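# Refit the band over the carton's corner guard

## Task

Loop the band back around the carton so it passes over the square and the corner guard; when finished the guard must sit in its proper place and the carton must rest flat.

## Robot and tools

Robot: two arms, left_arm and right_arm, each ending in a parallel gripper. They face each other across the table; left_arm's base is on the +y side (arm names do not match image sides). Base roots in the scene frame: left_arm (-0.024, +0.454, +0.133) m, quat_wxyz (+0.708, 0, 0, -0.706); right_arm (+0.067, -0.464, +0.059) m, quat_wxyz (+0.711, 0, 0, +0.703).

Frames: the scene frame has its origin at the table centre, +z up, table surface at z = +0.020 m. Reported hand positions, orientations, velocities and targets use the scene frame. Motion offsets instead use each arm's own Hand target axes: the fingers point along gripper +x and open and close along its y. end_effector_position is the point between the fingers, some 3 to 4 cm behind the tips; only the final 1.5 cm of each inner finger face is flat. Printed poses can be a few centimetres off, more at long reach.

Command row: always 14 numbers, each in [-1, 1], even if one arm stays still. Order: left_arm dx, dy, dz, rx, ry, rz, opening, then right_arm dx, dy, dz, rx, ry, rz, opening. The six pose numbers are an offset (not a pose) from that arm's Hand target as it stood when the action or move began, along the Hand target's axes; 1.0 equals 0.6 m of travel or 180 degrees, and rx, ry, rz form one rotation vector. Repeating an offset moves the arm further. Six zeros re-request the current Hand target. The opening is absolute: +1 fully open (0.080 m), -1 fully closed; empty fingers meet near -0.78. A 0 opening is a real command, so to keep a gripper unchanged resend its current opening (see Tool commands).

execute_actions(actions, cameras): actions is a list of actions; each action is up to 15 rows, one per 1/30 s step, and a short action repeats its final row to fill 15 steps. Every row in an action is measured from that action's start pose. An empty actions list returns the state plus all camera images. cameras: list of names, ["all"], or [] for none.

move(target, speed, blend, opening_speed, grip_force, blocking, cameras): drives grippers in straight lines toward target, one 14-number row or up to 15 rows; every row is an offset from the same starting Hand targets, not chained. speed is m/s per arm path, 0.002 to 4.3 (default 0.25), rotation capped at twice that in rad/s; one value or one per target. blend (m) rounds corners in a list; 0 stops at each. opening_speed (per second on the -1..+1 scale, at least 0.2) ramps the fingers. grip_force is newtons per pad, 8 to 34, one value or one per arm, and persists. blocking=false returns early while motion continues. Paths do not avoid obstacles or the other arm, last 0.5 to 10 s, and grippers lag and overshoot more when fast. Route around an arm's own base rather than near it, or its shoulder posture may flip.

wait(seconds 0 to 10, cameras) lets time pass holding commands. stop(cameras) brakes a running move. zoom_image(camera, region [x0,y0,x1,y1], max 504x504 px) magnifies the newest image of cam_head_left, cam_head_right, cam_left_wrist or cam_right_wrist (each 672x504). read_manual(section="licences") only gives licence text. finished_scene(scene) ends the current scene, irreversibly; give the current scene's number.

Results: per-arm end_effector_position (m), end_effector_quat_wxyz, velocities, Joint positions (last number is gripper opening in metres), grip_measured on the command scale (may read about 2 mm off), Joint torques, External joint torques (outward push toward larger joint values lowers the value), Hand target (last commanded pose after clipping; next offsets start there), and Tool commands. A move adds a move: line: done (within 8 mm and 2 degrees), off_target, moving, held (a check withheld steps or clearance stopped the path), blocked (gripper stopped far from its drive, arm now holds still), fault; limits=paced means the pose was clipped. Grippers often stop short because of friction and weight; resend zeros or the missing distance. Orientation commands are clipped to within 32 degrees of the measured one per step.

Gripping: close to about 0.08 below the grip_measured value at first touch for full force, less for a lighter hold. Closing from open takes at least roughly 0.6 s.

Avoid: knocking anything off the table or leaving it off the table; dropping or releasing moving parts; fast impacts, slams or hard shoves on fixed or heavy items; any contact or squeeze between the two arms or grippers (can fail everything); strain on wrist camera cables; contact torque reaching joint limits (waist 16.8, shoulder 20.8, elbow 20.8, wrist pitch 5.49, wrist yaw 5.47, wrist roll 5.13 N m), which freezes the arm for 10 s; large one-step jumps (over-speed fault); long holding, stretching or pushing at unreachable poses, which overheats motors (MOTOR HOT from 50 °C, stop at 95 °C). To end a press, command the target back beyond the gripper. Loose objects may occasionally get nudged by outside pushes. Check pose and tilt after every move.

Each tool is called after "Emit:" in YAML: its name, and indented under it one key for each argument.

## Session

Emit:
execute_actions:
  actions: []

Scene clock: 0.00 s.
left_arm: end_effector_position=(+0.1078, +0.0150, +0.3728) grip_measured=+1.000 end_effector_quat_wxyz=(+0.627, +0.261, -0.266, -0.684) | right_arm: end_effector_position=(-0.0262, -0.1063, +0.3602) grip_measured=+1.000 end_effector_quat_wxyz=(+0.791, +0.173, +0.041, +0.586)
Joint positions: left_arm=[0.457 1.625 0.882 0.715 0.539 0.778 0.08] | right_arm=[0.583 1.33 0.71 0.838 0.877 0.161 0.08]
Joint velocities: within noise
Joint torques (N m): no reading
External joint torques (N m): no reading
Heat: left arm: hottest wrist yaw 36 °C (+0.0 °C/min); right arm: hottest elbow 32 °C (+0.0 °C/min).
Hand target: left_arm +0.1078, +0.0150, +0.3765; +0.627, +0.260, -0.270, -0.683 | right_arm -0.0259, -0.1067, +0.3634; +0.790, +0.177, +0.040, +0.586
Tool commands: left_gripper/opening=+1.0 right_gripper/opening=+1.0
camera_calibration:
cam_left_wrist: T_world_to_cam=[[-0.73149, 0.107453, -0.673332, 0.332621], [0.663438, 0.340109, -0.666465, 0.194072], [0.157393, -0.934227, -0.320074, 0.194332], [0, 0, 0, 1]] pos_world=[0.0839676, 0.0798035, 0.415507]
cam_right_wrist: T_world_to_cam=[[0.923633, -0.315597, -0.217488, 0.0682737], [-0.26103, -0.102453, -0.959878, 0.361765], [0.280652, 0.943346, -0.177009, 0.247583], [0, 0, 0, 1]] pos_world=[-0.0381128, -0.174946, 0.405924]

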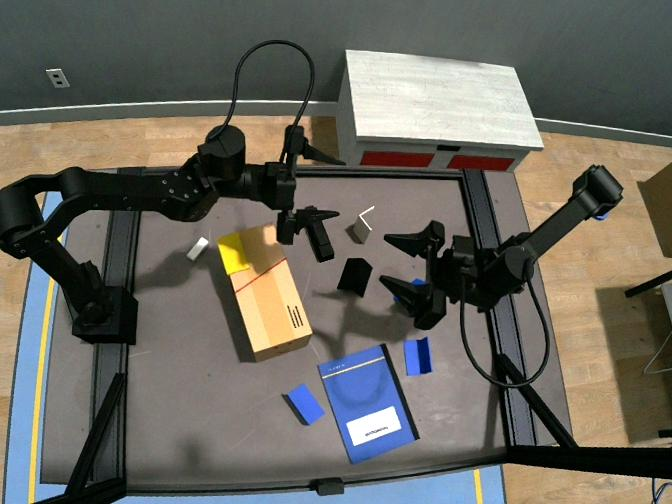

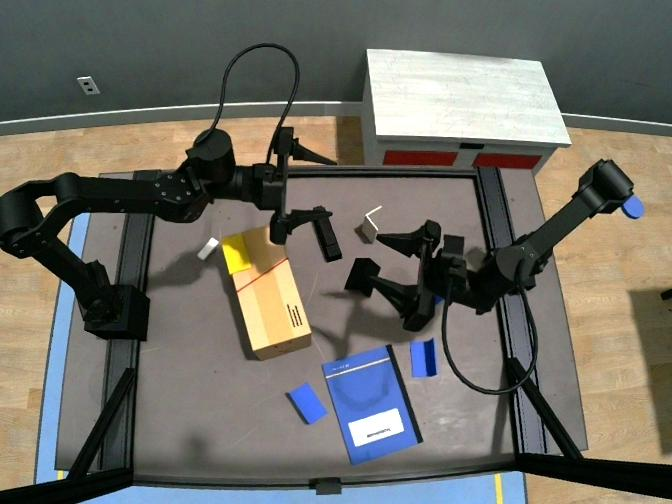

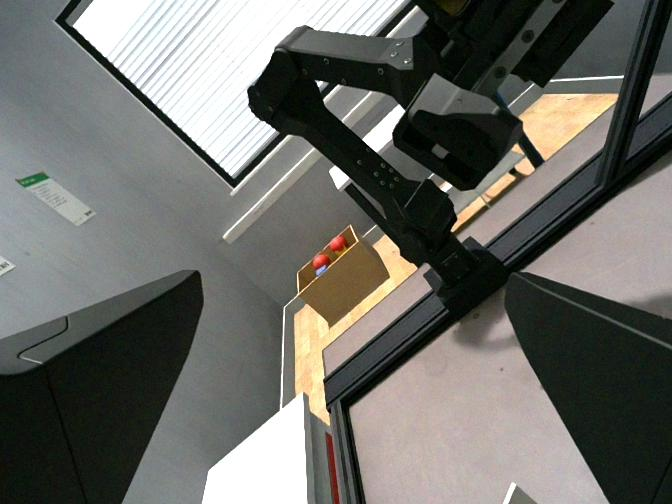

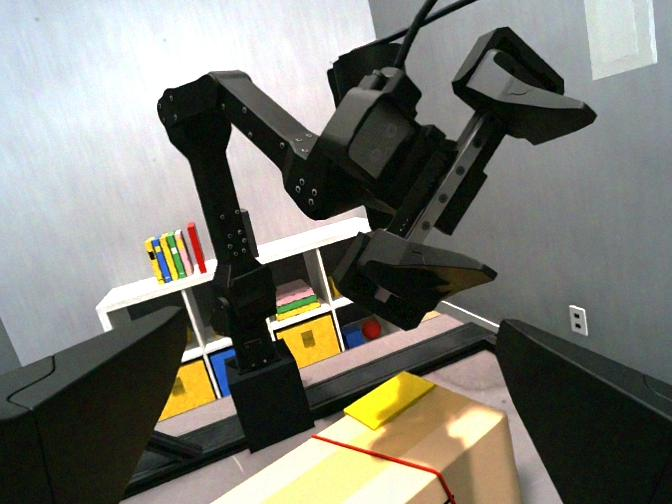

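Emit:
zoom_image:
  camera: "cam_head_left"
  region: [190, 210, 330, 370]

Emit:
zoom_image:
  camera: "cam_head_right"
  region: [190, 210, 330, 370]

Scaled by 3.150 from the camera's 672x504 image, which has a finer 960x720 frame.

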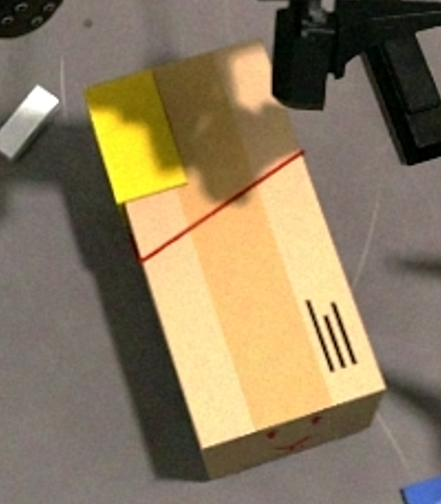

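Scaled by 3.150 from the camera's 672x504 image, which has a finer 960x720 frame.

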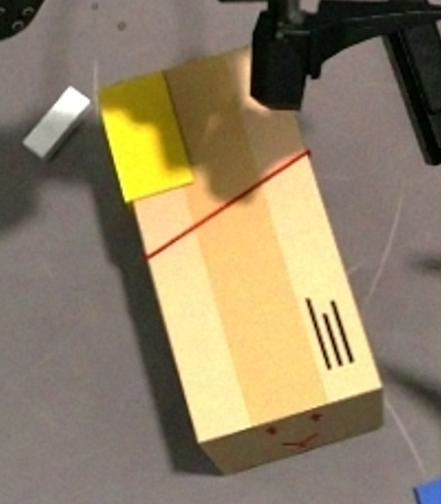

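Emit:
move:
  target:
    - [-0.2925,-0.08,0.0707,0,0,0,0,-0.15,0,0.03,0,0,0,1]
    - [-0.2235,-0.2907,-0.0175,-0.3606,0.5316,-0.021,-0.3,-0.15,0,0.03,0,0,0,1]
  speed: 0.2
  blend: 0.03
  cameras: ["all"]

Scene clock: 11.80 s.
left_arm: end_effector_position=(+0.0004, +0.1634, +0.2483) grip_measured=-0.295 end_effector_quat_wxyz=(+0.627, +0.330, +0.625, -0.327) | right_arm: end_effector_position=(-0.0502, -0.1936, +0.3682) grip_measured=+1.000 end_effector_quat_wxyz=(+0.789, +0.177, +0.040, +0.587)
Joint positions: left_arm=[0.078 1.655 1.284 -1.202 -0.005 -0.523 0.022] | right_arm=[0.912 1.127 0.563 0.964 1.19 -0.037 0.08]
Joint torques (N m): left_arm=[0.23 -4.17 7.75 -0.08 0.1 -0.13] | right_arm=[0.39 -2.89 4.79 1.4 -0.04 -0.09]
External joint torques (N m): left_arm=[0.24 1.92 2.29 -0.41 0.12 -0.13] | right_arm=[0.39 -0.12 -1.05 0.4 0.18 -0.07]
Heat: left arm: hottest wrist yaw 36 °C (+0.0 °C/min); right arm: hottest elbow 34 °C (+10.2 °C/min).
Hand target: left_arm +0.0007, +0.1600, +0.2499; +0.628, +0.326, +0.627, -0.327 | right_arm -0.0490, -0.1955, +0.3671; +0.790, +0.177, +0.040, +0.586
Off the commanded pose: left_arm 0.004 m, 1 deg | right_arm 0.002 m, 0 deg.
move: done
camera_calibration:
cam_left_wrist: T_world_to_cam=[[-0.809392, -0.586582, 0.0283986, 0.0934576], [-0.535699, 0.757267, 0.373595, -0.194004], [-0.24065, 0.287172, -0.927157, 0.261354], [0, 0, 0, 1]] pos_world=[0.0346106, 0.12668, 0.312141]
cam_right_wrist: T_world_to_cam=[[0.923017, -0.312135, -0.224969, 0.0680505], [-0.265852, -0.0947088, -0.95935, 0.3553], [0.27814, 0.945305, -0.1704, 0.336014], [0, 0, 0, 1]] pos_world=[-0.0618135, -0.262744, 0.413423]

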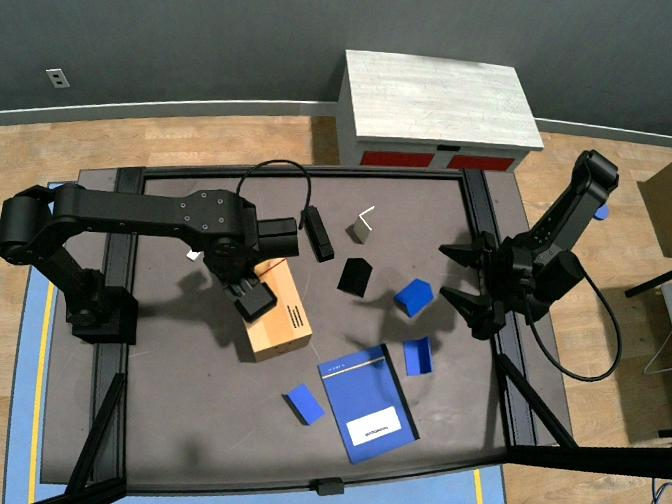

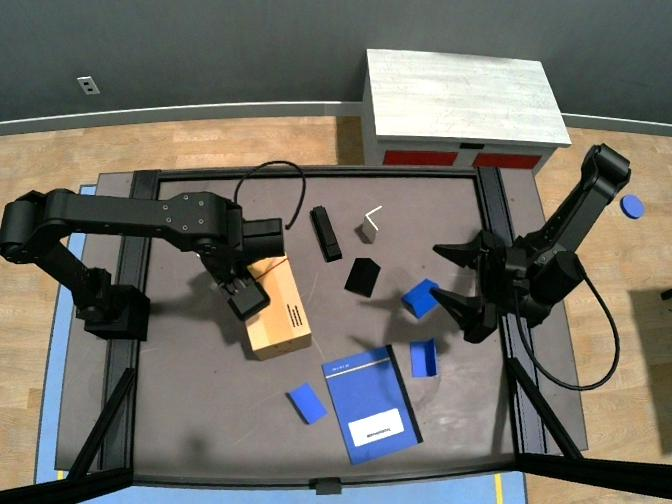

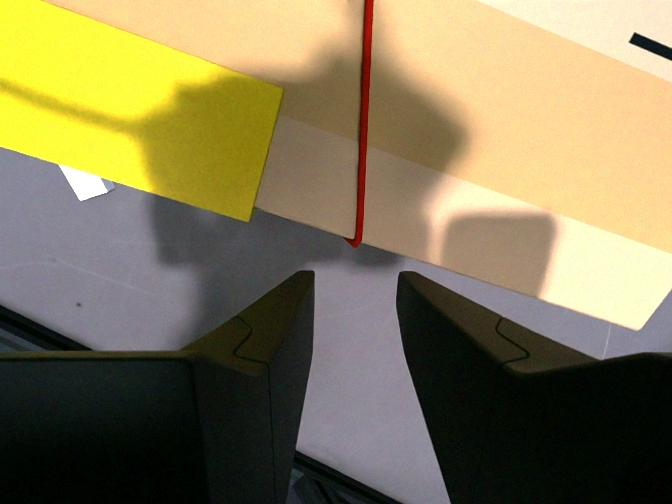

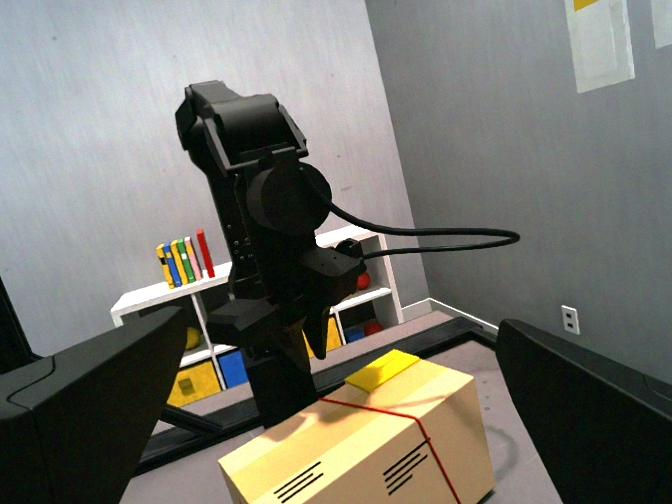

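Emit:
move:
  target:
    - [0.0,-0.008,0.0133,0,0,0,-0.3,0,0,0,0,0,0,1]
    - [0.078,-0.008,0.0133,0,0,0,-0.3,0,0,0,0,0,0,1]
  speed: 0.06
  cameras: ["cam_left_wrist","cam_right_wrist"]

Scene clock: 15.83 s.
left_arm: end_effector_position=(+0.0016, +0.1483, +0.2079) grip_measured=-0.297 end_effector_quat_wxyz=(+0.631, +0.325, +0.622, -0.332) | right_arm: end_effector_position=(-0.0502, -0.1936, +0.3682) grip_measured=+1.000 end_effector_quat_wxyz=(+0.789, +0.177, +0.040, +0.587)
Joint positions: left_arm=[0.078 1.728 1.202 -1.028 -0.005 -0.523 0.022] | right_arm=[0.912 1.127 0.563 0.964 1.19 -0.037 0.08]
Joint torques (N m): left_arm=[0.14 -4.5 4.58 0.38 0.08 -0.17] | right_arm=[0.35 -2.85 4.77 1.39 -0.06 -0.11]
External joint torques (N m): left_arm=[0.11 2.02 -0.75 0.04 0.11 -0.17] | right_arm=[0.36 -0.05 -1.12 0.37 0.16 -0.09]
Heat: left arm: hottest wrist yaw 36 °C (+0.0 °C/min); right arm: hottest elbow 34 °C (+7.6 °C/min).
Hand target: left_arm +0.0014, +0.1505, +0.2031; +0.628, +0.326, +0.627, -0.327 | right_arm -0.0490, -0.1955, +0.3671; +0.790, +0.177, +0.040, +0.586
Off the commanded pose: left_arm 0.005 m, 1 deg | right_arm 0.002 m, 0 deg.
move: done
camera_calibration:
cam_left_wrist: T_world_to_cam=[[-0.809171, -0.586349, 0.0379215, 0.0846737], [-0.536577, 0.7637, 0.358953, -0.16471], [-0.239432, 0.270106, -0.932585, 0.232091], [0, 0, 0, 1]] pos_world=[0.0357056, 0.112748, 0.272357]
cam_right_wrist: T_world_to_cam=[[0.923017, -0.312135, -0.224969, 0.0680505], [-0.265852, -0.0947088, -0.95935, 0.3553], [0.27814, 0.945305, -0.1704, 0.336014], [0, 0, 0, 1]] pos_world=[-0.0618135, -0.262744, 0.413423]
Images, in order (width x height): cam_left_wrist 672x504, cam_right_wrist 672x504.

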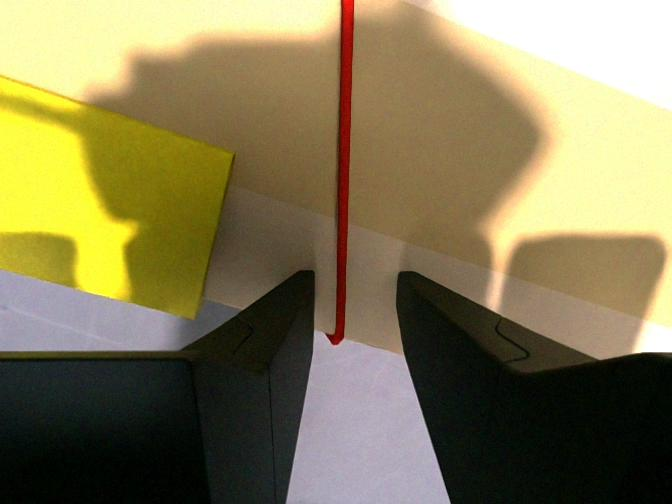

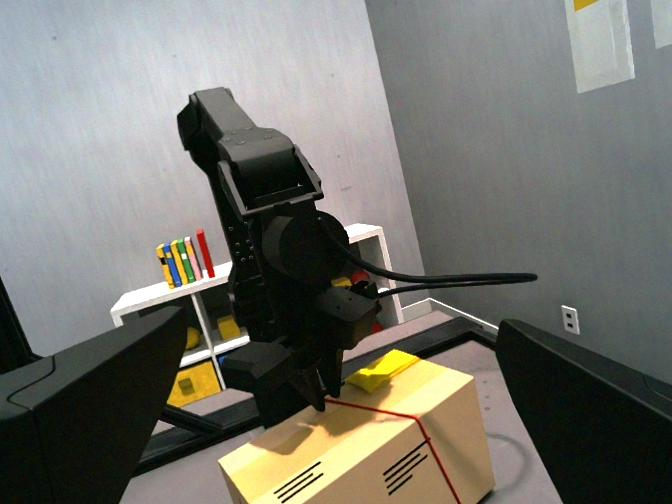

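Emit:
move:
  target:
    - [0.0,0.006,0,0,0,0,-0.3,0,0,0,0,0,0,1]
    - [0.02,0.006,0,0,0,0,-0.3,0,0,0,0,0,0,1]
    - [0.018,0.006,0,0,0,0,-1,0,0,0,0,0,0,1]
  speed: 0.03
  opening_speed: 1.0
  cameras: ["cam_left_wrist"]

Emit:
move:
  target: [-0.045,0,0,0,0,0,-1,0,0,0,0,0,0,1]
  speed: 0.04
  cameras: ["cam_left_wrist","cam_right_wrist"]

Scene clock: 19.13 s.
left_arm: end_effector_position=(+0.0050, +0.1486, +0.2047) grip_measured=-0.766 end_effector_quat_wxyz=(+0.635, +0.315, +0.621, -0.335) | right_arm: end_effector_position=(-0.0502, -0.1936, +0.3682) grip_measured=+1.000 end_effector_quat_wxyz=(+0.789, +0.177, +0.040, +0.587)
Joint positions: left_arm=[0.091 1.719 1.178 -0.997 -0.001 -0.521 0.001] | right_arm=[0.912 1.127 0.563 0.964 1.19 -0.037 0.08]
Joint torques (N m): left_arm=[-0.15 -2.78 3.12 1.24 -0.05 0.13] | right_arm=[0.35 -2.96 4.76 1.37 -0.09 -0.11]
External joint torques (N m): left_arm=[-0.22 3.68 -2.26 0.85 -0.02 0.12] | right_arm=[0.34 -0.22 -1.11 0.36 0.13 -0.1]
Heat: left arm: hottest wrist yaw 36 °C (+0.0 °C/min); right arm: hottest elbow 34 °C (+6.3 °C/min).
Hand target: left_arm +0.0043, +0.1525, +0.1923; +0.628, +0.326, +0.627, -0.327 | right_arm -0.0490, -0.1955, +0.3671; +0.790, +0.177, +0.040, +0.586
Off the commanded pose: left_arm 0.013 m, 2 deg | right_arm 0.002 m, 0 deg.
move: off_target (left_arm); target 3's new opening was sent with left_arm's hand 0.013 m and 1 deg from that target
camera_calibration:
cam_left_wrist: T_world_to_cam=[[-0.802626, -0.594398, 0.0498219, 0.0864269], [-0.544114, 0.763825, 0.347148, -0.159557], [-0.244399, 0.251521, -0.936486, 0.233519], [0, 0, 0, 1]] pos_world=[0.0396231, 0.114511, 0.269771]
Images, in order (width x height): cam_left_wrist 672x504.

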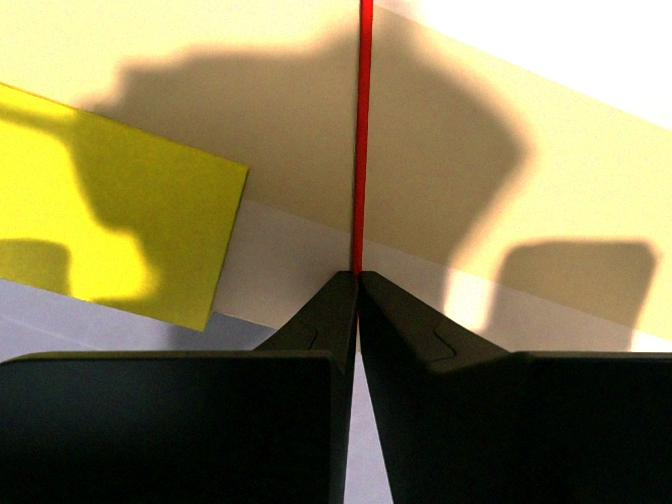

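Scene clock: 20.20 s.
left_arm: end_effector_position=(+0.0043, +0.1559, +0.2139) grip_measured=-0.768 end_effector_quat_wxyz=(+0.626, +0.329, +0.630, -0.321) | right_arm: end_effector_position=(-0.0502, -0.1936, +0.3682) grip_measured=+1.000 end_effector_quat_wxyz=(+0.789, +0.177, +0.040, +0.587)
Joint positions: left_arm=[0.091 1.718 1.215 -1.08 -0.001 -0.521 0] | right_arm=[0.912 1.127 0.563 0.964 1.19 -0.037 0.08]
Joint torques (N m): left_arm=[-0.09 -5.86 7.6 -0.38 -0.03 0.1] | right_arm=[0.42 -2.96 4.85 1.37 -0.07 -0.12]
External joint torques (N m): left_arm=[-0.09 0.55 2.26 -0.7 0 0.1] | right_arm=[0.4 -0.24 -0.97 0.37 0.15 -0.1]
Heat: left arm: hottest wrist yaw 36 °C (+0.0 °C/min); right arm: hottest elbow 34 °C (+5.9 °C/min).
Hand target: left_arm +0.0043, +0.1526, +0.2193; +0.628, +0.326, +0.627, -0.327 | right_arm -0.0490, -0.1955, +0.3671; +0.790, +0.177, +0.040, +0.586
Off the commanded pose: left_arm 0.006 m, 1 deg | right_arm 0.002 m, 0 deg.
move: done
camera_calibration:
cam_left_wrist: T_world_to_cam=[[-0.802453, -0.596125, 0.0265373, 0.0950377], [-0.5426, 0.747462, 0.383257, -0.173827], [-0.248305, 0.293147, -0.92326, 0.230741], [0, 0, 0, 1]] pos_world=[0.0392389, 0.118943, 0.277133]
cam_right_wrist: T_world_to_cam=[[0.923017, -0.312135, -0.224969, 0.0680505], [-0.265852, -0.0947088, -0.95935, 0.3553], [0.27814, 0.945305, -0.1704, 0.336014], [0, 0, 0, 1]] pos_world=[-0.0618135, -0.262744, 0.413423]
Images, in order (width x height): cam_left_wrist 672x504, cam_right_wrist 672x504.

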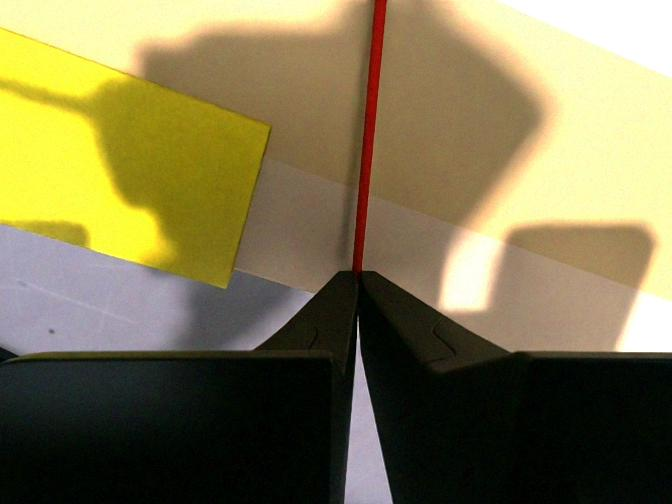

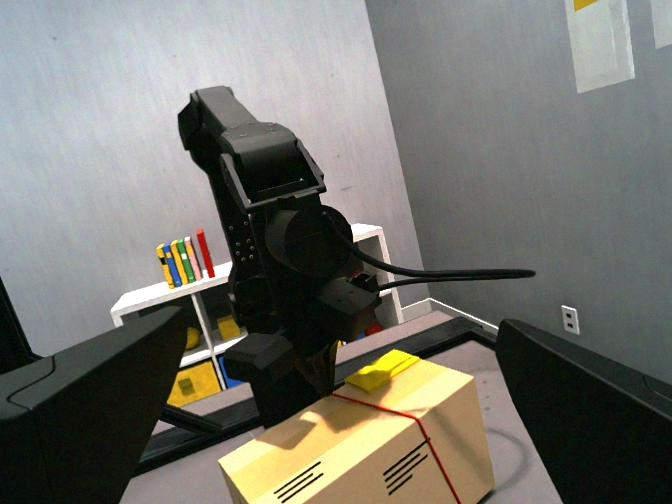

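Emit:
move:
  target:
    - [-0.0333,0.022,-0.0717,0,0,0,-1,0,0,0,0,0,0,1]
    - [-0.0333,0.1605,-0.029,0.06,0,0,-1,0,0,0,0,0,0,1]
  speed: 0.06
  cameras: ["cam_left_wrist","cam_right_wrist","cam_head_right"]

Emit:
zoom_image:
  camera: "cam_head_right"
  region: [190, 200, 330, 370]

Emit:
zoom_image:
  camera: "cam_right_wrist"
  region: [210, 310, 510, 504]

Scene clock: 29.30 s.
left_arm: end_effector_position=(+0.0739, +0.2147, +0.2380) grip_measured=-0.769 end_effector_quat_wxyz=(+0.597, +0.381, +0.589, -0.389) | right_arm: end_effector_position=(-0.0502, -0.1936, +0.3682) grip_measured=+1.000 end_effector_quat_wxyz=(+0.789, +0.177, +0.040, +0.587)
Joint positions: left_arm=[0.386 1.521 1.106 -1.139 0.003 -0.031 0] | right_arm=[0.912 1.127 0.563 0.964 1.19 -0.037 0.08]
Joint torques (N m): left_arm=[0.73 -5.88 4.63 -1.2 -0.13 0.14] | right_arm=[0.39 -2.89 4.81 1.37 -0.05 -0.09]
External joint torques (N m): left_arm=[0.72 -0.75 -0.86 -1.56 -0.12 0.14] | right_arm=[0.41 -0.08 -1.06 0.35 0.17 -0.08]
Heat: left arm: hottest wrist yaw 36 °C (+0.0 °C/min); right arm: hottest elbow 35 °C (+6.1 °C/min).
Hand target: left_arm +0.0733, +0.2222, +0.2391; +0.594, +0.384, +0.593, -0.385 | right_arm -0.0490, -0.1955, +0.3671; +0.790, +0.177, +0.040, +0.586
Off the commanded pose: left_arm 0.008 m, 1 deg | right_arm 0.002 m, 0 deg.
move: done
camera_calibration:
cam_left_wrist: T_world_to_cam=[[-0.902807, -0.428439, 0.0371445, 0.154237], [-0.387947, 0.848655, 0.359558, -0.216824], [-0.185572, 0.310201, -0.932383, 0.24692], [0, 0, 0, 1]] pos_world=[0.100951, 0.173495, 0.302456]
cam_right_wrist: T_world_to_cam=[[0.923017, -0.312135, -0.224969, 0.0680505], [-0.265852, -0.0947088, -0.95935, 0.3553], [0.27814, 0.945305, -0.1704, 0.336014], [0, 0, 0, 1]] pos_world=[-0.0618135, -0.262744, 0.413423]
Images, in order (width x height): cam_head_right 672x504, cam_left_wrist 672x504, cam_right_wrist 672x504.

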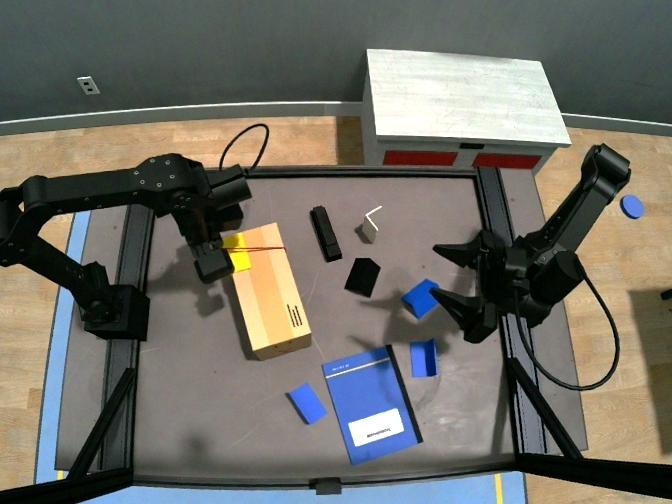

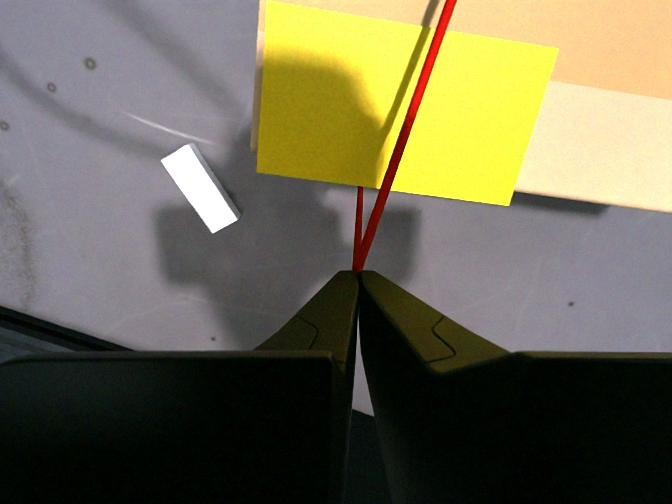

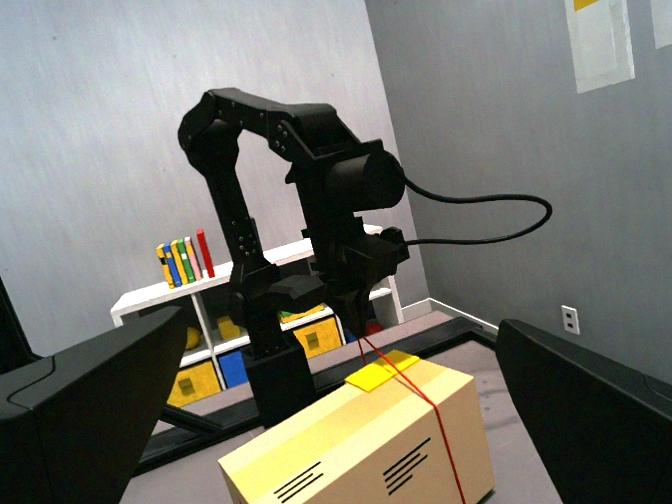

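Scaled by 2.965 from the camera's 672x504 image, which has a finer 960x720 frame.

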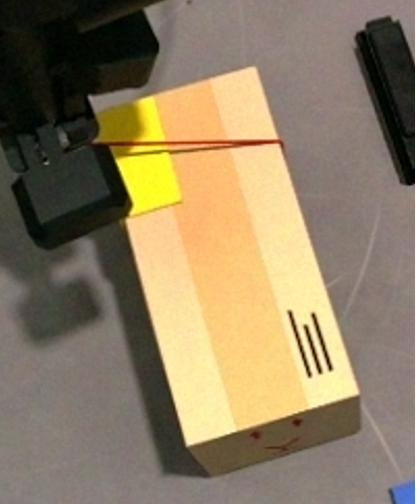

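Scaled by 1.680 from the camera's 672x504 image, which has a finer 960x720 frame.

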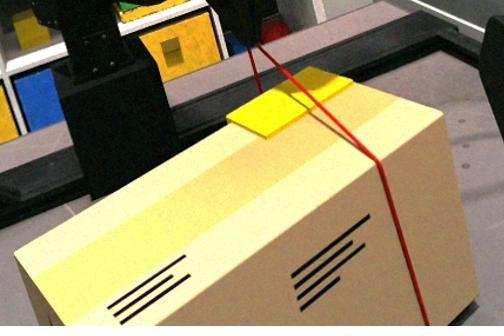

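Emit:
move:
  target: [0,0.0745,0.0085,0.035,0,0,-1,0,0,0,0,0,0,1]
  speed: 0.06
  cameras: ["cam_left_wrist","cam_right_wrist","cam_head_right"]

Emit:
zoom_image:
  camera: "cam_head_right"
  region: [190, 200, 330, 370]

Emit:
zoom_image:
  camera: "cam_right_wrist"
  region: [210, 310, 510, 504]

Scene clock: 31.60 s.
left_arm: end_effector_position=(+0.1117, +0.2319, +0.2371) grip_measured=-0.769 end_effector_quat_wxyz=(+0.572, +0.412, +0.568, -0.425) | right_arm: end_effector_position=(-0.0502, -0.1936, +0.3682) grip_measured=+1.000 end_effector_quat_wxyz=(+0.789, +0.177, +0.040, +0.587)
Joint positions: left_arm=[0.553 1.532 1.112 -1.139 0.015 0.253 0] | right_arm=[0.912 1.127 0.563 0.964 1.19 -0.037 0.08]
Joint torques (N m): left_arm=[1.42 -3.87 7.04 -1.15 -0.52 0.14] | right_arm=[0.3 -2.93 4.8 1.37 -0.07 -0.11]
External joint torques (N m): left_arm=[1.37 1.31 1.63 -1.48 -0.53 0.14] | right_arm=[0.31 -0.19 -1.03 0.37 0.15 -0.09]
Heat: left arm: hottest wrist yaw 36 °C (+0.0 °C/min); right arm: hottest elbow 35 °C (+5.7 °C/min).
Hand target: left_arm +0.1161, +0.2358, +0.2391; +0.572, +0.416, +0.571, -0.417 | right_arm -0.0490, -0.1955, +0.3671; +0.790, +0.177, +0.040, +0.586
Off the commanded pose: left_arm 0.006 m, 1 deg | right_arm 0.002 m, 0 deg.
move: done
camera_calibration:
cam_left_wrist: T_world_to_cam=[[-0.946403, -0.319841, 0.044966, 0.17355], [-0.28329, 0.888872, 0.360075, -0.237632], [-0.155136, 0.328038, -0.931839, 0.240169], [0, 0, 0, 1]] pos_world=[0.134188, 0.187948, 0.301561]
cam_right_wrist: T_world_to_cam=[[0.923017, -0.312135, -0.224969, 0.0680505], [-0.265852, -0.0947088, -0.95935, 0.3553], [0.27814, 0.945305, -0.1704, 0.336014], [0, 0, 0, 1]] pos_world=[-0.0618135, -0.262744, 0.413423]
Images, in order (width x height): cam_head_right 672x504, cam_left_wrist 672x504, cam_right_wrist 672x504.

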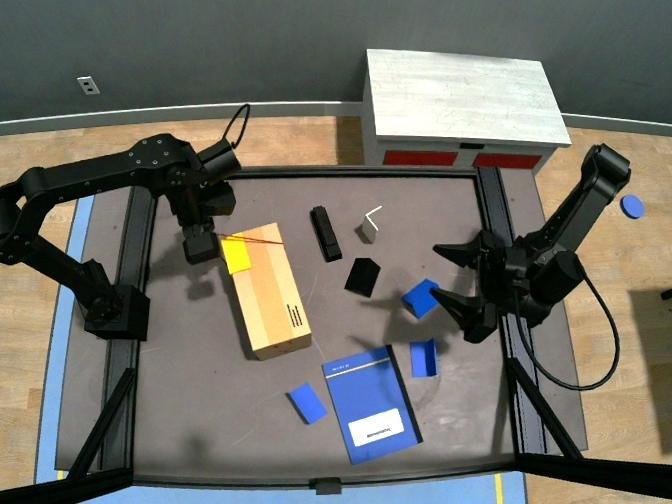

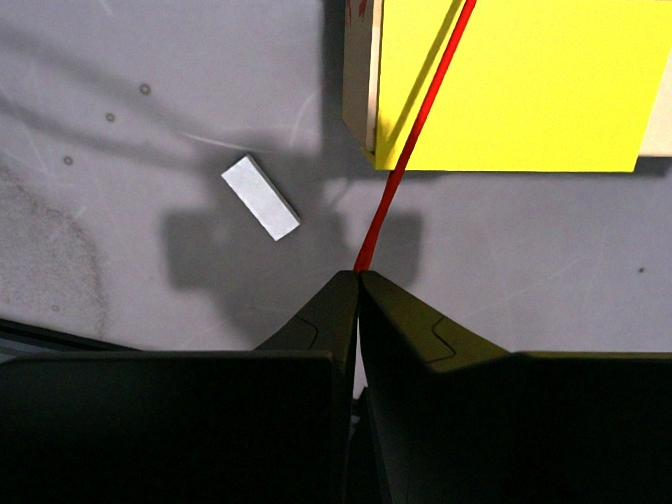

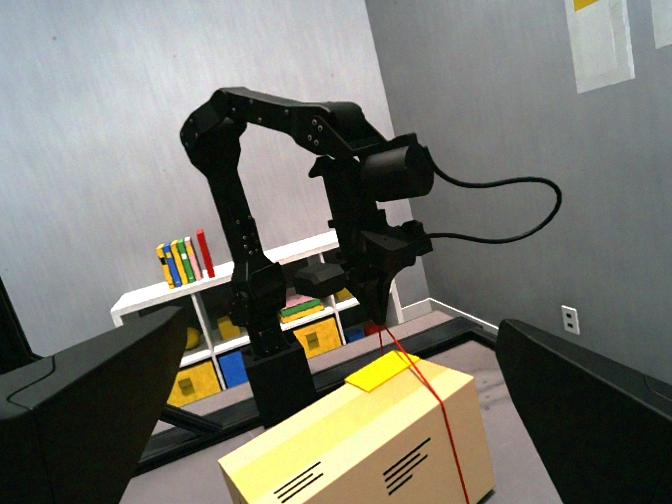

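Scaled by 2.965 from the camera's 672x504 image, which has a finer 960x720 frame.

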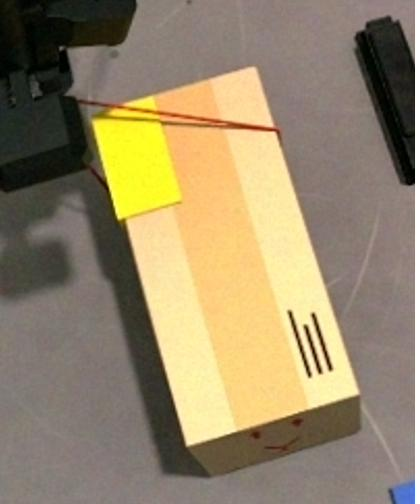

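Scaled by 1.680 from the camera's 672x504 image, which has a finer 960x720 frame.

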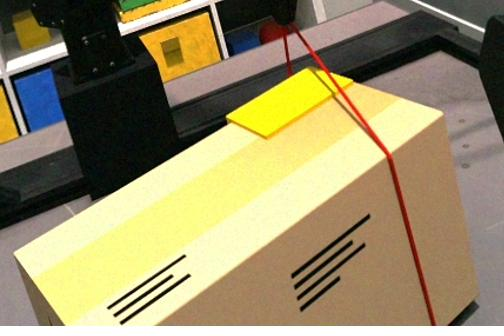

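Emit:
move:
  target:
    - [0,0.04,0,0,0,0,-1,0,0,0,0,0,0,1]
    - [0,-0.055,0,0,0,0,-1,0,0,0,0,0,0,1]
  speed: 0.06
  cameras: ["cam_left_wrist","cam_right_wrist","cam_head_right"]

Emit:
zoom_image:
  camera: "cam_head_right"
  region: [190, 200, 330, 370]

Emit:
zoom_image:
  camera: "cam_right_wrist"
  region: [210, 310, 510, 504]

Scene clock: 34.67 s.
left_arm: end_effector_position=(+0.0855, +0.2176, +0.2379) grip_measured=-0.769 end_effector_quat_wxyz=(+0.573, +0.411, +0.568, -0.425) | right_arm: end_effector_position=(-0.0502, -0.1936, +0.3682) grip_measured=+1.000 end_effector_quat_wxyz=(+0.789, +0.177, +0.040, +0.587)
Joint positions: left_arm=[0.438 1.53 1.114 -1.14 0.014 0.136 0] | right_arm=[0.912 1.127 0.563 0.964 1.19 -0.037 0.08]
Joint torques (N m): left_arm=[0.26 -6.28 4.27 -1.2 -0.5 -0.11] | right_arm=[0.39 -2.83 4.85 1.36 -0.06 -0.12]
External joint torques (N m): left_arm=[0.27 -1.2 -1.13 -1.55 -0.51 -0.11] | right_arm=[0.39 -0.01 -1.05 0.33 0.16 -0.11]
Heat: left arm: hottest wrist yaw 36 °C (+0.0 °C/min); right arm: hottest elbow 35 °C (+5.2 °C/min).
Hand target: left_arm +0.0846, +0.2257, +0.2391; +0.572, +0.416, +0.571, -0.417 | right_arm -0.0490, -0.1955, +0.3671; +0.790, +0.177, +0.040, +0.586
Off the commanded pose: left_arm 0.008 m, 1 deg | right_arm 0.002 m, 0 deg.
move: done
camera_calibration:
cam_left_wrist: T_world_to_cam=[[-0.945518, -0.322315, 0.0459165, 0.144385], [-0.285485, 0.888614, 0.358976, -0.231964], [-0.156506, 0.32631, -0.932216, 0.242135], [0, 0, 0, 1]] pos_world=[0.108192, 0.173652, 0.302362]
cam_right_wrist: T_world_to_cam=[[0.923017, -0.312135, -0.224969, 0.0680505], [-0.265852, -0.0947088, -0.95935, 0.3553], [0.27814, 0.945305, -0.1704, 0.336014], [0, 0, 0, 1]] pos_world=[-0.0618135, -0.262744, 0.413423]
Images, in order (width x height): cam_head_right 672x504, cam_left_wrist 672x504, cam_right_wrist 672x504.

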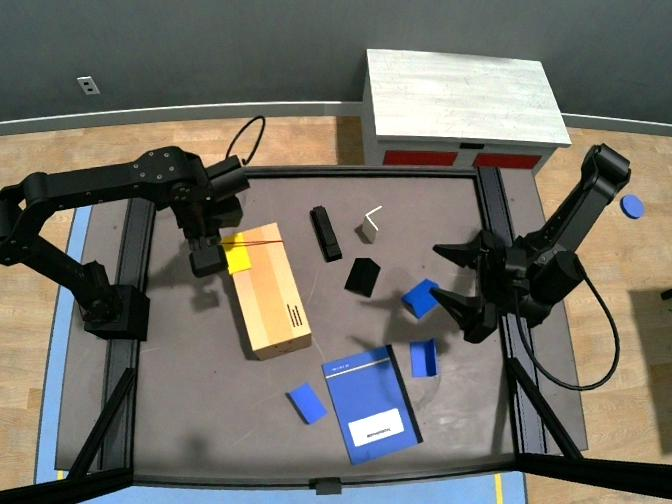

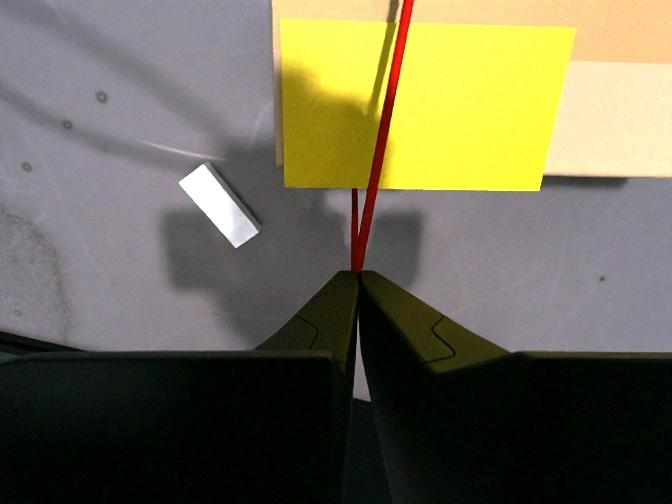

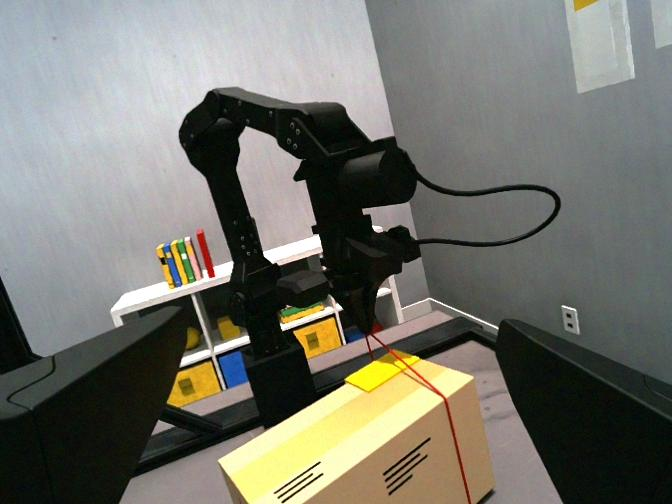

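Scaled by 2.965 from the camera's 672x504 image, which has a finer 960x720 frame.

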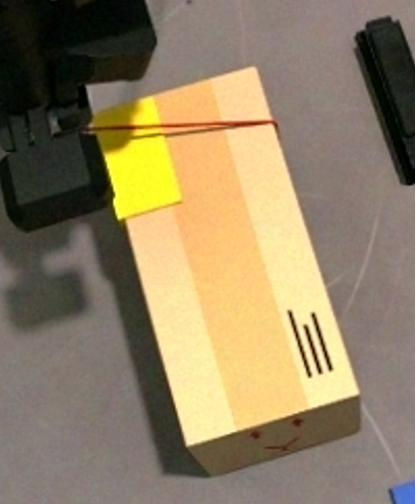

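Scaled by 1.680 from the camera's 672x504 image, which has a finer 960x720 frame.

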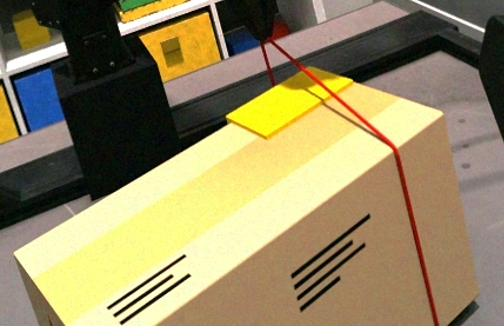

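Emit:
move:
  target:
    - [0.0,-0.029,0.0,0,0,0,-1,0,0,0,0,0,0,1]
    - [0.043,-0.029,0.027,0,0,0,-1,0,0,0,0,0,0,1]
  speed: 0.05
  cameras: ["cam_left_wrist","cam_right_wrist","cam_head_right"]

Emit:
zoom_image:
  camera: "cam_head_right"
  region: [190, 200, 330, 370]

Emit:
zoom_image:
  camera: "cam_right_wrist"
  region: [310, 310, 510, 450]

Scene clock: 37.70 s.
left_arm: end_effector_position=(+0.0742, +0.1993, +0.2184) grip_measured=-0.769 end_effector_quat_wxyz=(+0.578, +0.409, +0.564, -0.425) | right_arm: end_effector_position=(-0.0502, -0.1936, +0.3682) grip_measured=+1.000 end_effector_quat_wxyz=(+0.789, +0.177, +0.040, +0.587)
Joint positions: left_arm=[0.369 1.582 1.085 -1.045 0.009 0.063 0] | right_arm=[0.912 1.127 0.563 0.964 1.19 -0.037 0.08]
Joint torques (N m): left_arm=[-0.24 -3.71 4.25 -0.34 -0.34 -0.12] | right_arm=[0.31 -2.83 4.91 1.38 -0.07 -0.09]
External joint torques (N m): left_arm=[-0.24 1.75 -1.15 -0.73 -0.34 -0.12] | right_arm=[0.32 -0.05 -0.95 0.37 0.16 -0.07]
Heat: left arm: hottest wrist yaw 36 °C (+0.0 °C/min); right arm: hottest elbow 35 °C (+4.8 °C/min).
Hand target: left_arm +0.0731, +0.2048, +0.2134; +0.572, +0.416, +0.571, -0.417 | right_arm -0.0490, -0.1955, +0.3671; +0.790, +0.177, +0.040, +0.586
Off the commanded pose: left_arm 0.008 m, 2 deg | right_arm 0.002 m, 0 deg.
move: done
camera_calibration:
cam_left_wrist: T_world_to_cam=[[-0.944762, -0.325107, 0.0415945, 0.130119], [-0.291553, 0.891589, 0.346506, -0.209394], [-0.149736, 0.315238, -0.937125, 0.230943], [0, 0, 0, 1]] pos_world=[0.0964632, 0.156193, 0.283567]
cam_right_wrist: T_world_to_cam=[[0.923017, -0.312135, -0.224969, 0.0680505], [-0.265852, -0.0947088, -0.95935, 0.3553], [0.27814, 0.945305, -0.1704, 0.336014], [0, 0, 0, 1]] pos_world=[-0.0618135, -0.262744, 0.413423]
Images, in order (width x height): cam_head_right 672x504, cam_left_wrist 672x504, cam_right_wrist 672x504.

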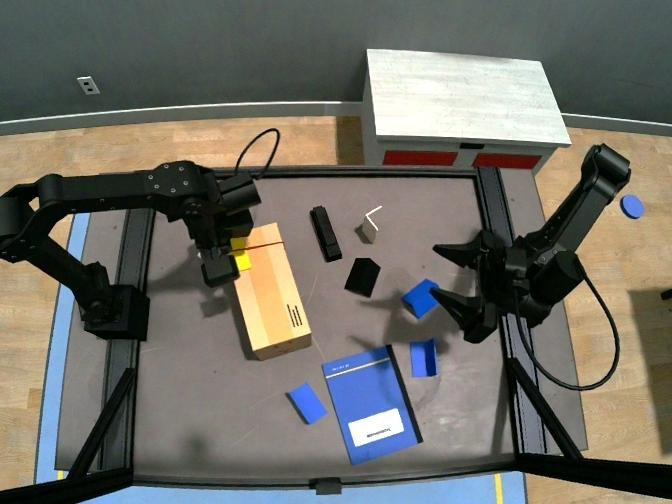

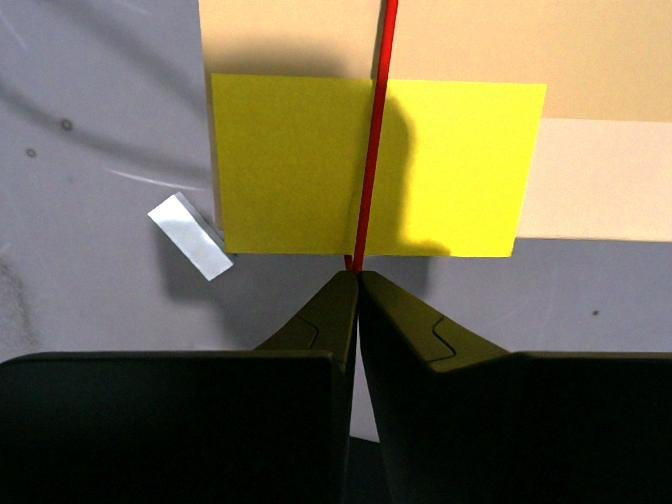

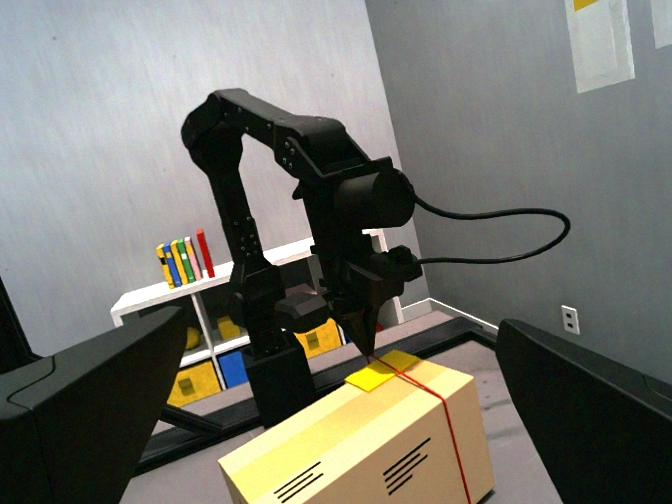

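Scaled by 2.965 from the camera's 672x504 image, which has a finer 960x720 frame.

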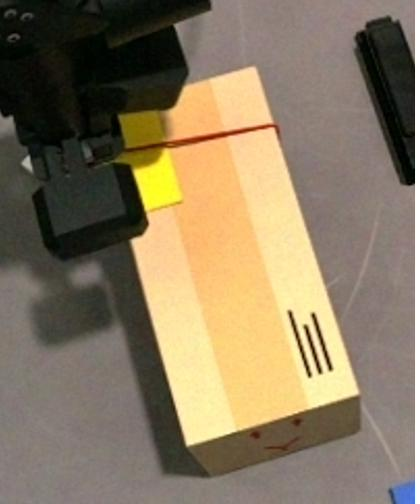

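Scaled by 2.520 from the camera's 672x504 image, which has a finer 960x720 frame.

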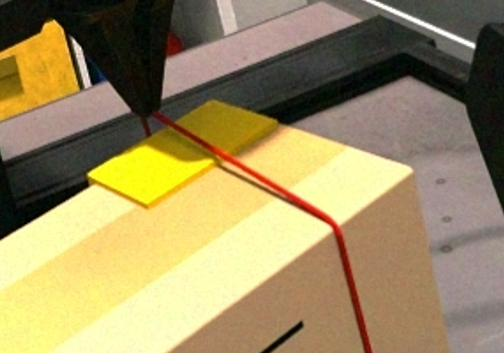

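Emit:
move:
  target:
    - [0.013,-0.007,0.006,0,0,0,-1,0,0,0,0,0,0,1]
    - [0.013,-0.007,0.006,0,0,0,-0.4,0,0,0,0,0,0,1]
  speed: 0.03
  opening_speed: 0.5

Emit:
move:
  target:
    - [-0.07,0,0,0,0,0,-0.4,0,0,0,0,0,0,1]
    - [-0.1,0,-0.12,0,-0.25,0,-0.4,0,0,0,0,0,0,1]
  speed: 0.08
  cameras: ["cam_left_wrist","cam_right_wrist","cam_head_right"]

Emit:
zoom_image:
  camera: "cam_head_right"
  region: [190, 200, 330, 370]

Emit:
zoom_image:
  camera: "cam_right_wrist"
  region: [310, 310, 510, 504]

Emit:
zoom_image:
  camera: "cam_left_wrist"
  region: [150, 20, 600, 350]

Scene clock: 40.40 s.
left_arm: end_effector_position=(+0.0707, +0.1972, +0.2095) grip_measured=-0.404 end_effector_quat_wxyz=(+0.575, +0.411, +0.567, -0.422) | right_arm: end_effector_position=(-0.0502, -0.1936, +0.3682) grip_measured=+1.000 end_effector_quat_wxyz=(+0.789, +0.177, +0.040, +0.587)
Joint positions: left_arm=[0.354 1.603 1.07 -1.02 0.007 0.047 0.017] | right_arm=[0.912 1.127 0.563 0.964 1.19 -0.037 0.08]
Joint torques (N m): left_arm=[-0.2 -3.76 4.69 0.13 -0.26 -0.12] | right_arm=[0.45 -2.83 4.88 1.38 -0.08 -0.1]
External joint torques (N m): left_arm=[-0.2 1.8 -0.59 -0.21 -0.26 -0.12] | right_arm=[0.47 -0.05 -0.98 0.36 0.14 -0.09]
Heat: left arm: hottest wrist yaw 36 °C (+0.0 °C/min); right arm: hottest elbow 35 °C (+4.5 °C/min).
Hand target: left_arm +0.0702, +0.2001, +0.2056; +0.572, +0.416, +0.571, -0.417 | right_arm -0.0490, -0.1955, +0.3671; +0.790, +0.177, +0.040, +0.586
Off the commanded pose: left_arm 0.005 m, 1 deg | right_arm 0.002 m, 0 deg.
move: done

Scene clock: 46.63 s.
left_arm: end_effector_position=(+0.0484, +0.2684, +0.2677) grip_measured=-0.403 end_effector_quat_wxyz=(+0.748, +0.224, +0.310, -0.542) | right_arm: end_effector_position=(-0.0502, -0.1936, +0.3682) grip_measured=+1.000 end_effector_quat_wxyz=(+0.789, +0.177, +0.040, +0.587)
Joint positions: left_arm=[0.431 0.566 0.501 -0.723 0.083 0.083 0.017] | right_arm=[0.912 1.127 0.563 0.964 1.19 -0.037 0.08]
Joint torques (N m): left_arm=[0.27 -0.51 5.79 1.68 0.17 0.16] | right_arm=[0.33 -2.87 4.76 1.37 -0.07 -0.09]
External joint torques (N m): left_arm=[0.29 -0.26 -0.66 0.3 0.13 0.16] | right_arm=[0.31 -0.12 -1.1 0.36 0.16 -0.07]
Heat: left arm: hottest wrist yaw 35 °C (-1.3 °C/min); right arm: hottest elbow 35 °C (+3.9 °C/min).
Hand target: left_arm +0.0480, +0.2687, +0.2655; +0.747, +0.225, +0.308, -0.544 | right_arm -0.0490, -0.1955, +0.3671; +0.790, +0.177, +0.040, +0.586
Off the commanded pose: left_arm 0.002 m, 0 deg | right_arm 0.002 m, 0 deg.
move: done
camera_calibration:
cam_left_wrist: T_world_to_cam=[[-0.951657, -0.304489, 0.0404282, 0.121325], [-0.29544, 0.871368, -0.391705, -0.0924072], [0.0840421, -0.384713, -0.919202, 0.423202], [0, 0, 0, 1]] pos_world=[0.0525926, 0.280275, 0.347907]
cam_right_wrist: T_world_to_cam=[[0.923017, -0.312135, -0.224969, 0.0680505], [-0.265852, -0.0947088, -0.95935, 0.3553], [0.27814, 0.945305, -0.1704, 0.336014], [0, 0, 0, 1]] pos_world=[-0.0618135, -0.262744, 0.413423]
Images, in order (width x height): cam_head_right 672x504, cam_left_wrist 672x504, cam_right_wrist 672x504.

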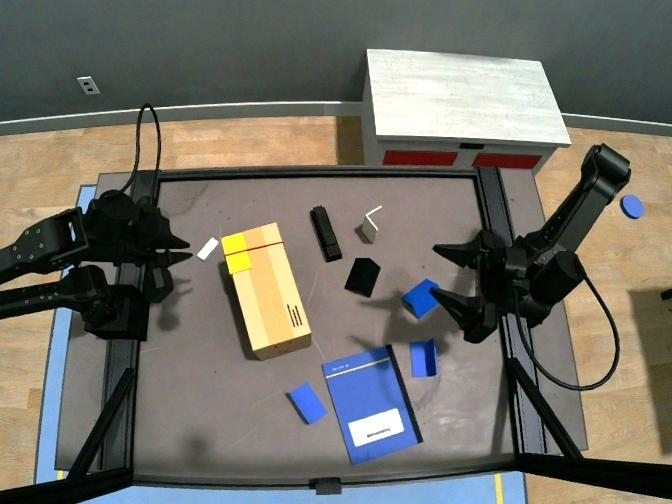

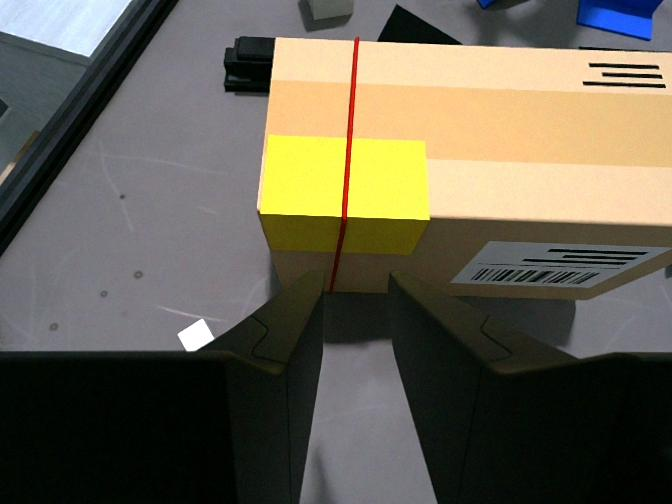

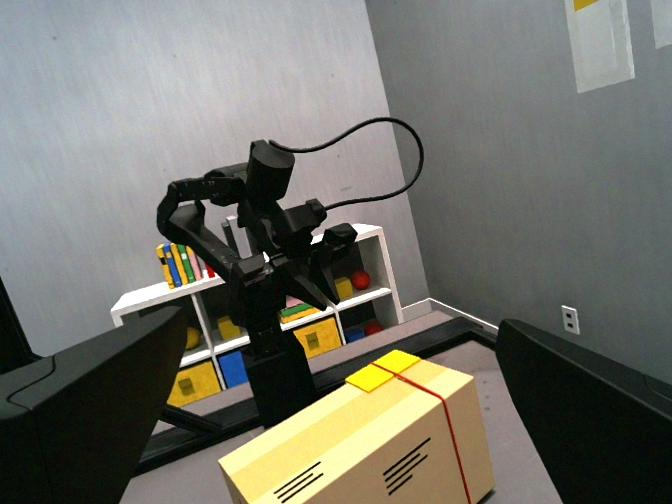

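Scaled by 2.965 from the camera's 672x504 image, which has a finer 960x720 frame.

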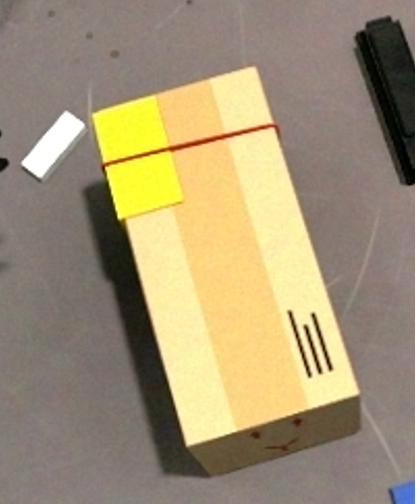

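Scaled by 2.520 from the camera's 672x504 image, which has a finer 960x720 frame.

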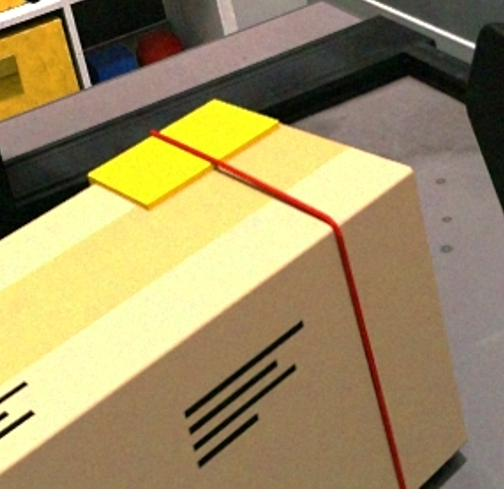

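Scaled by 1.120 from the camera's 672x504 image, which has a finer 960x720 frame.

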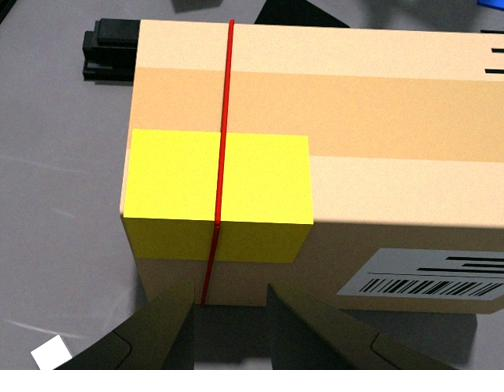

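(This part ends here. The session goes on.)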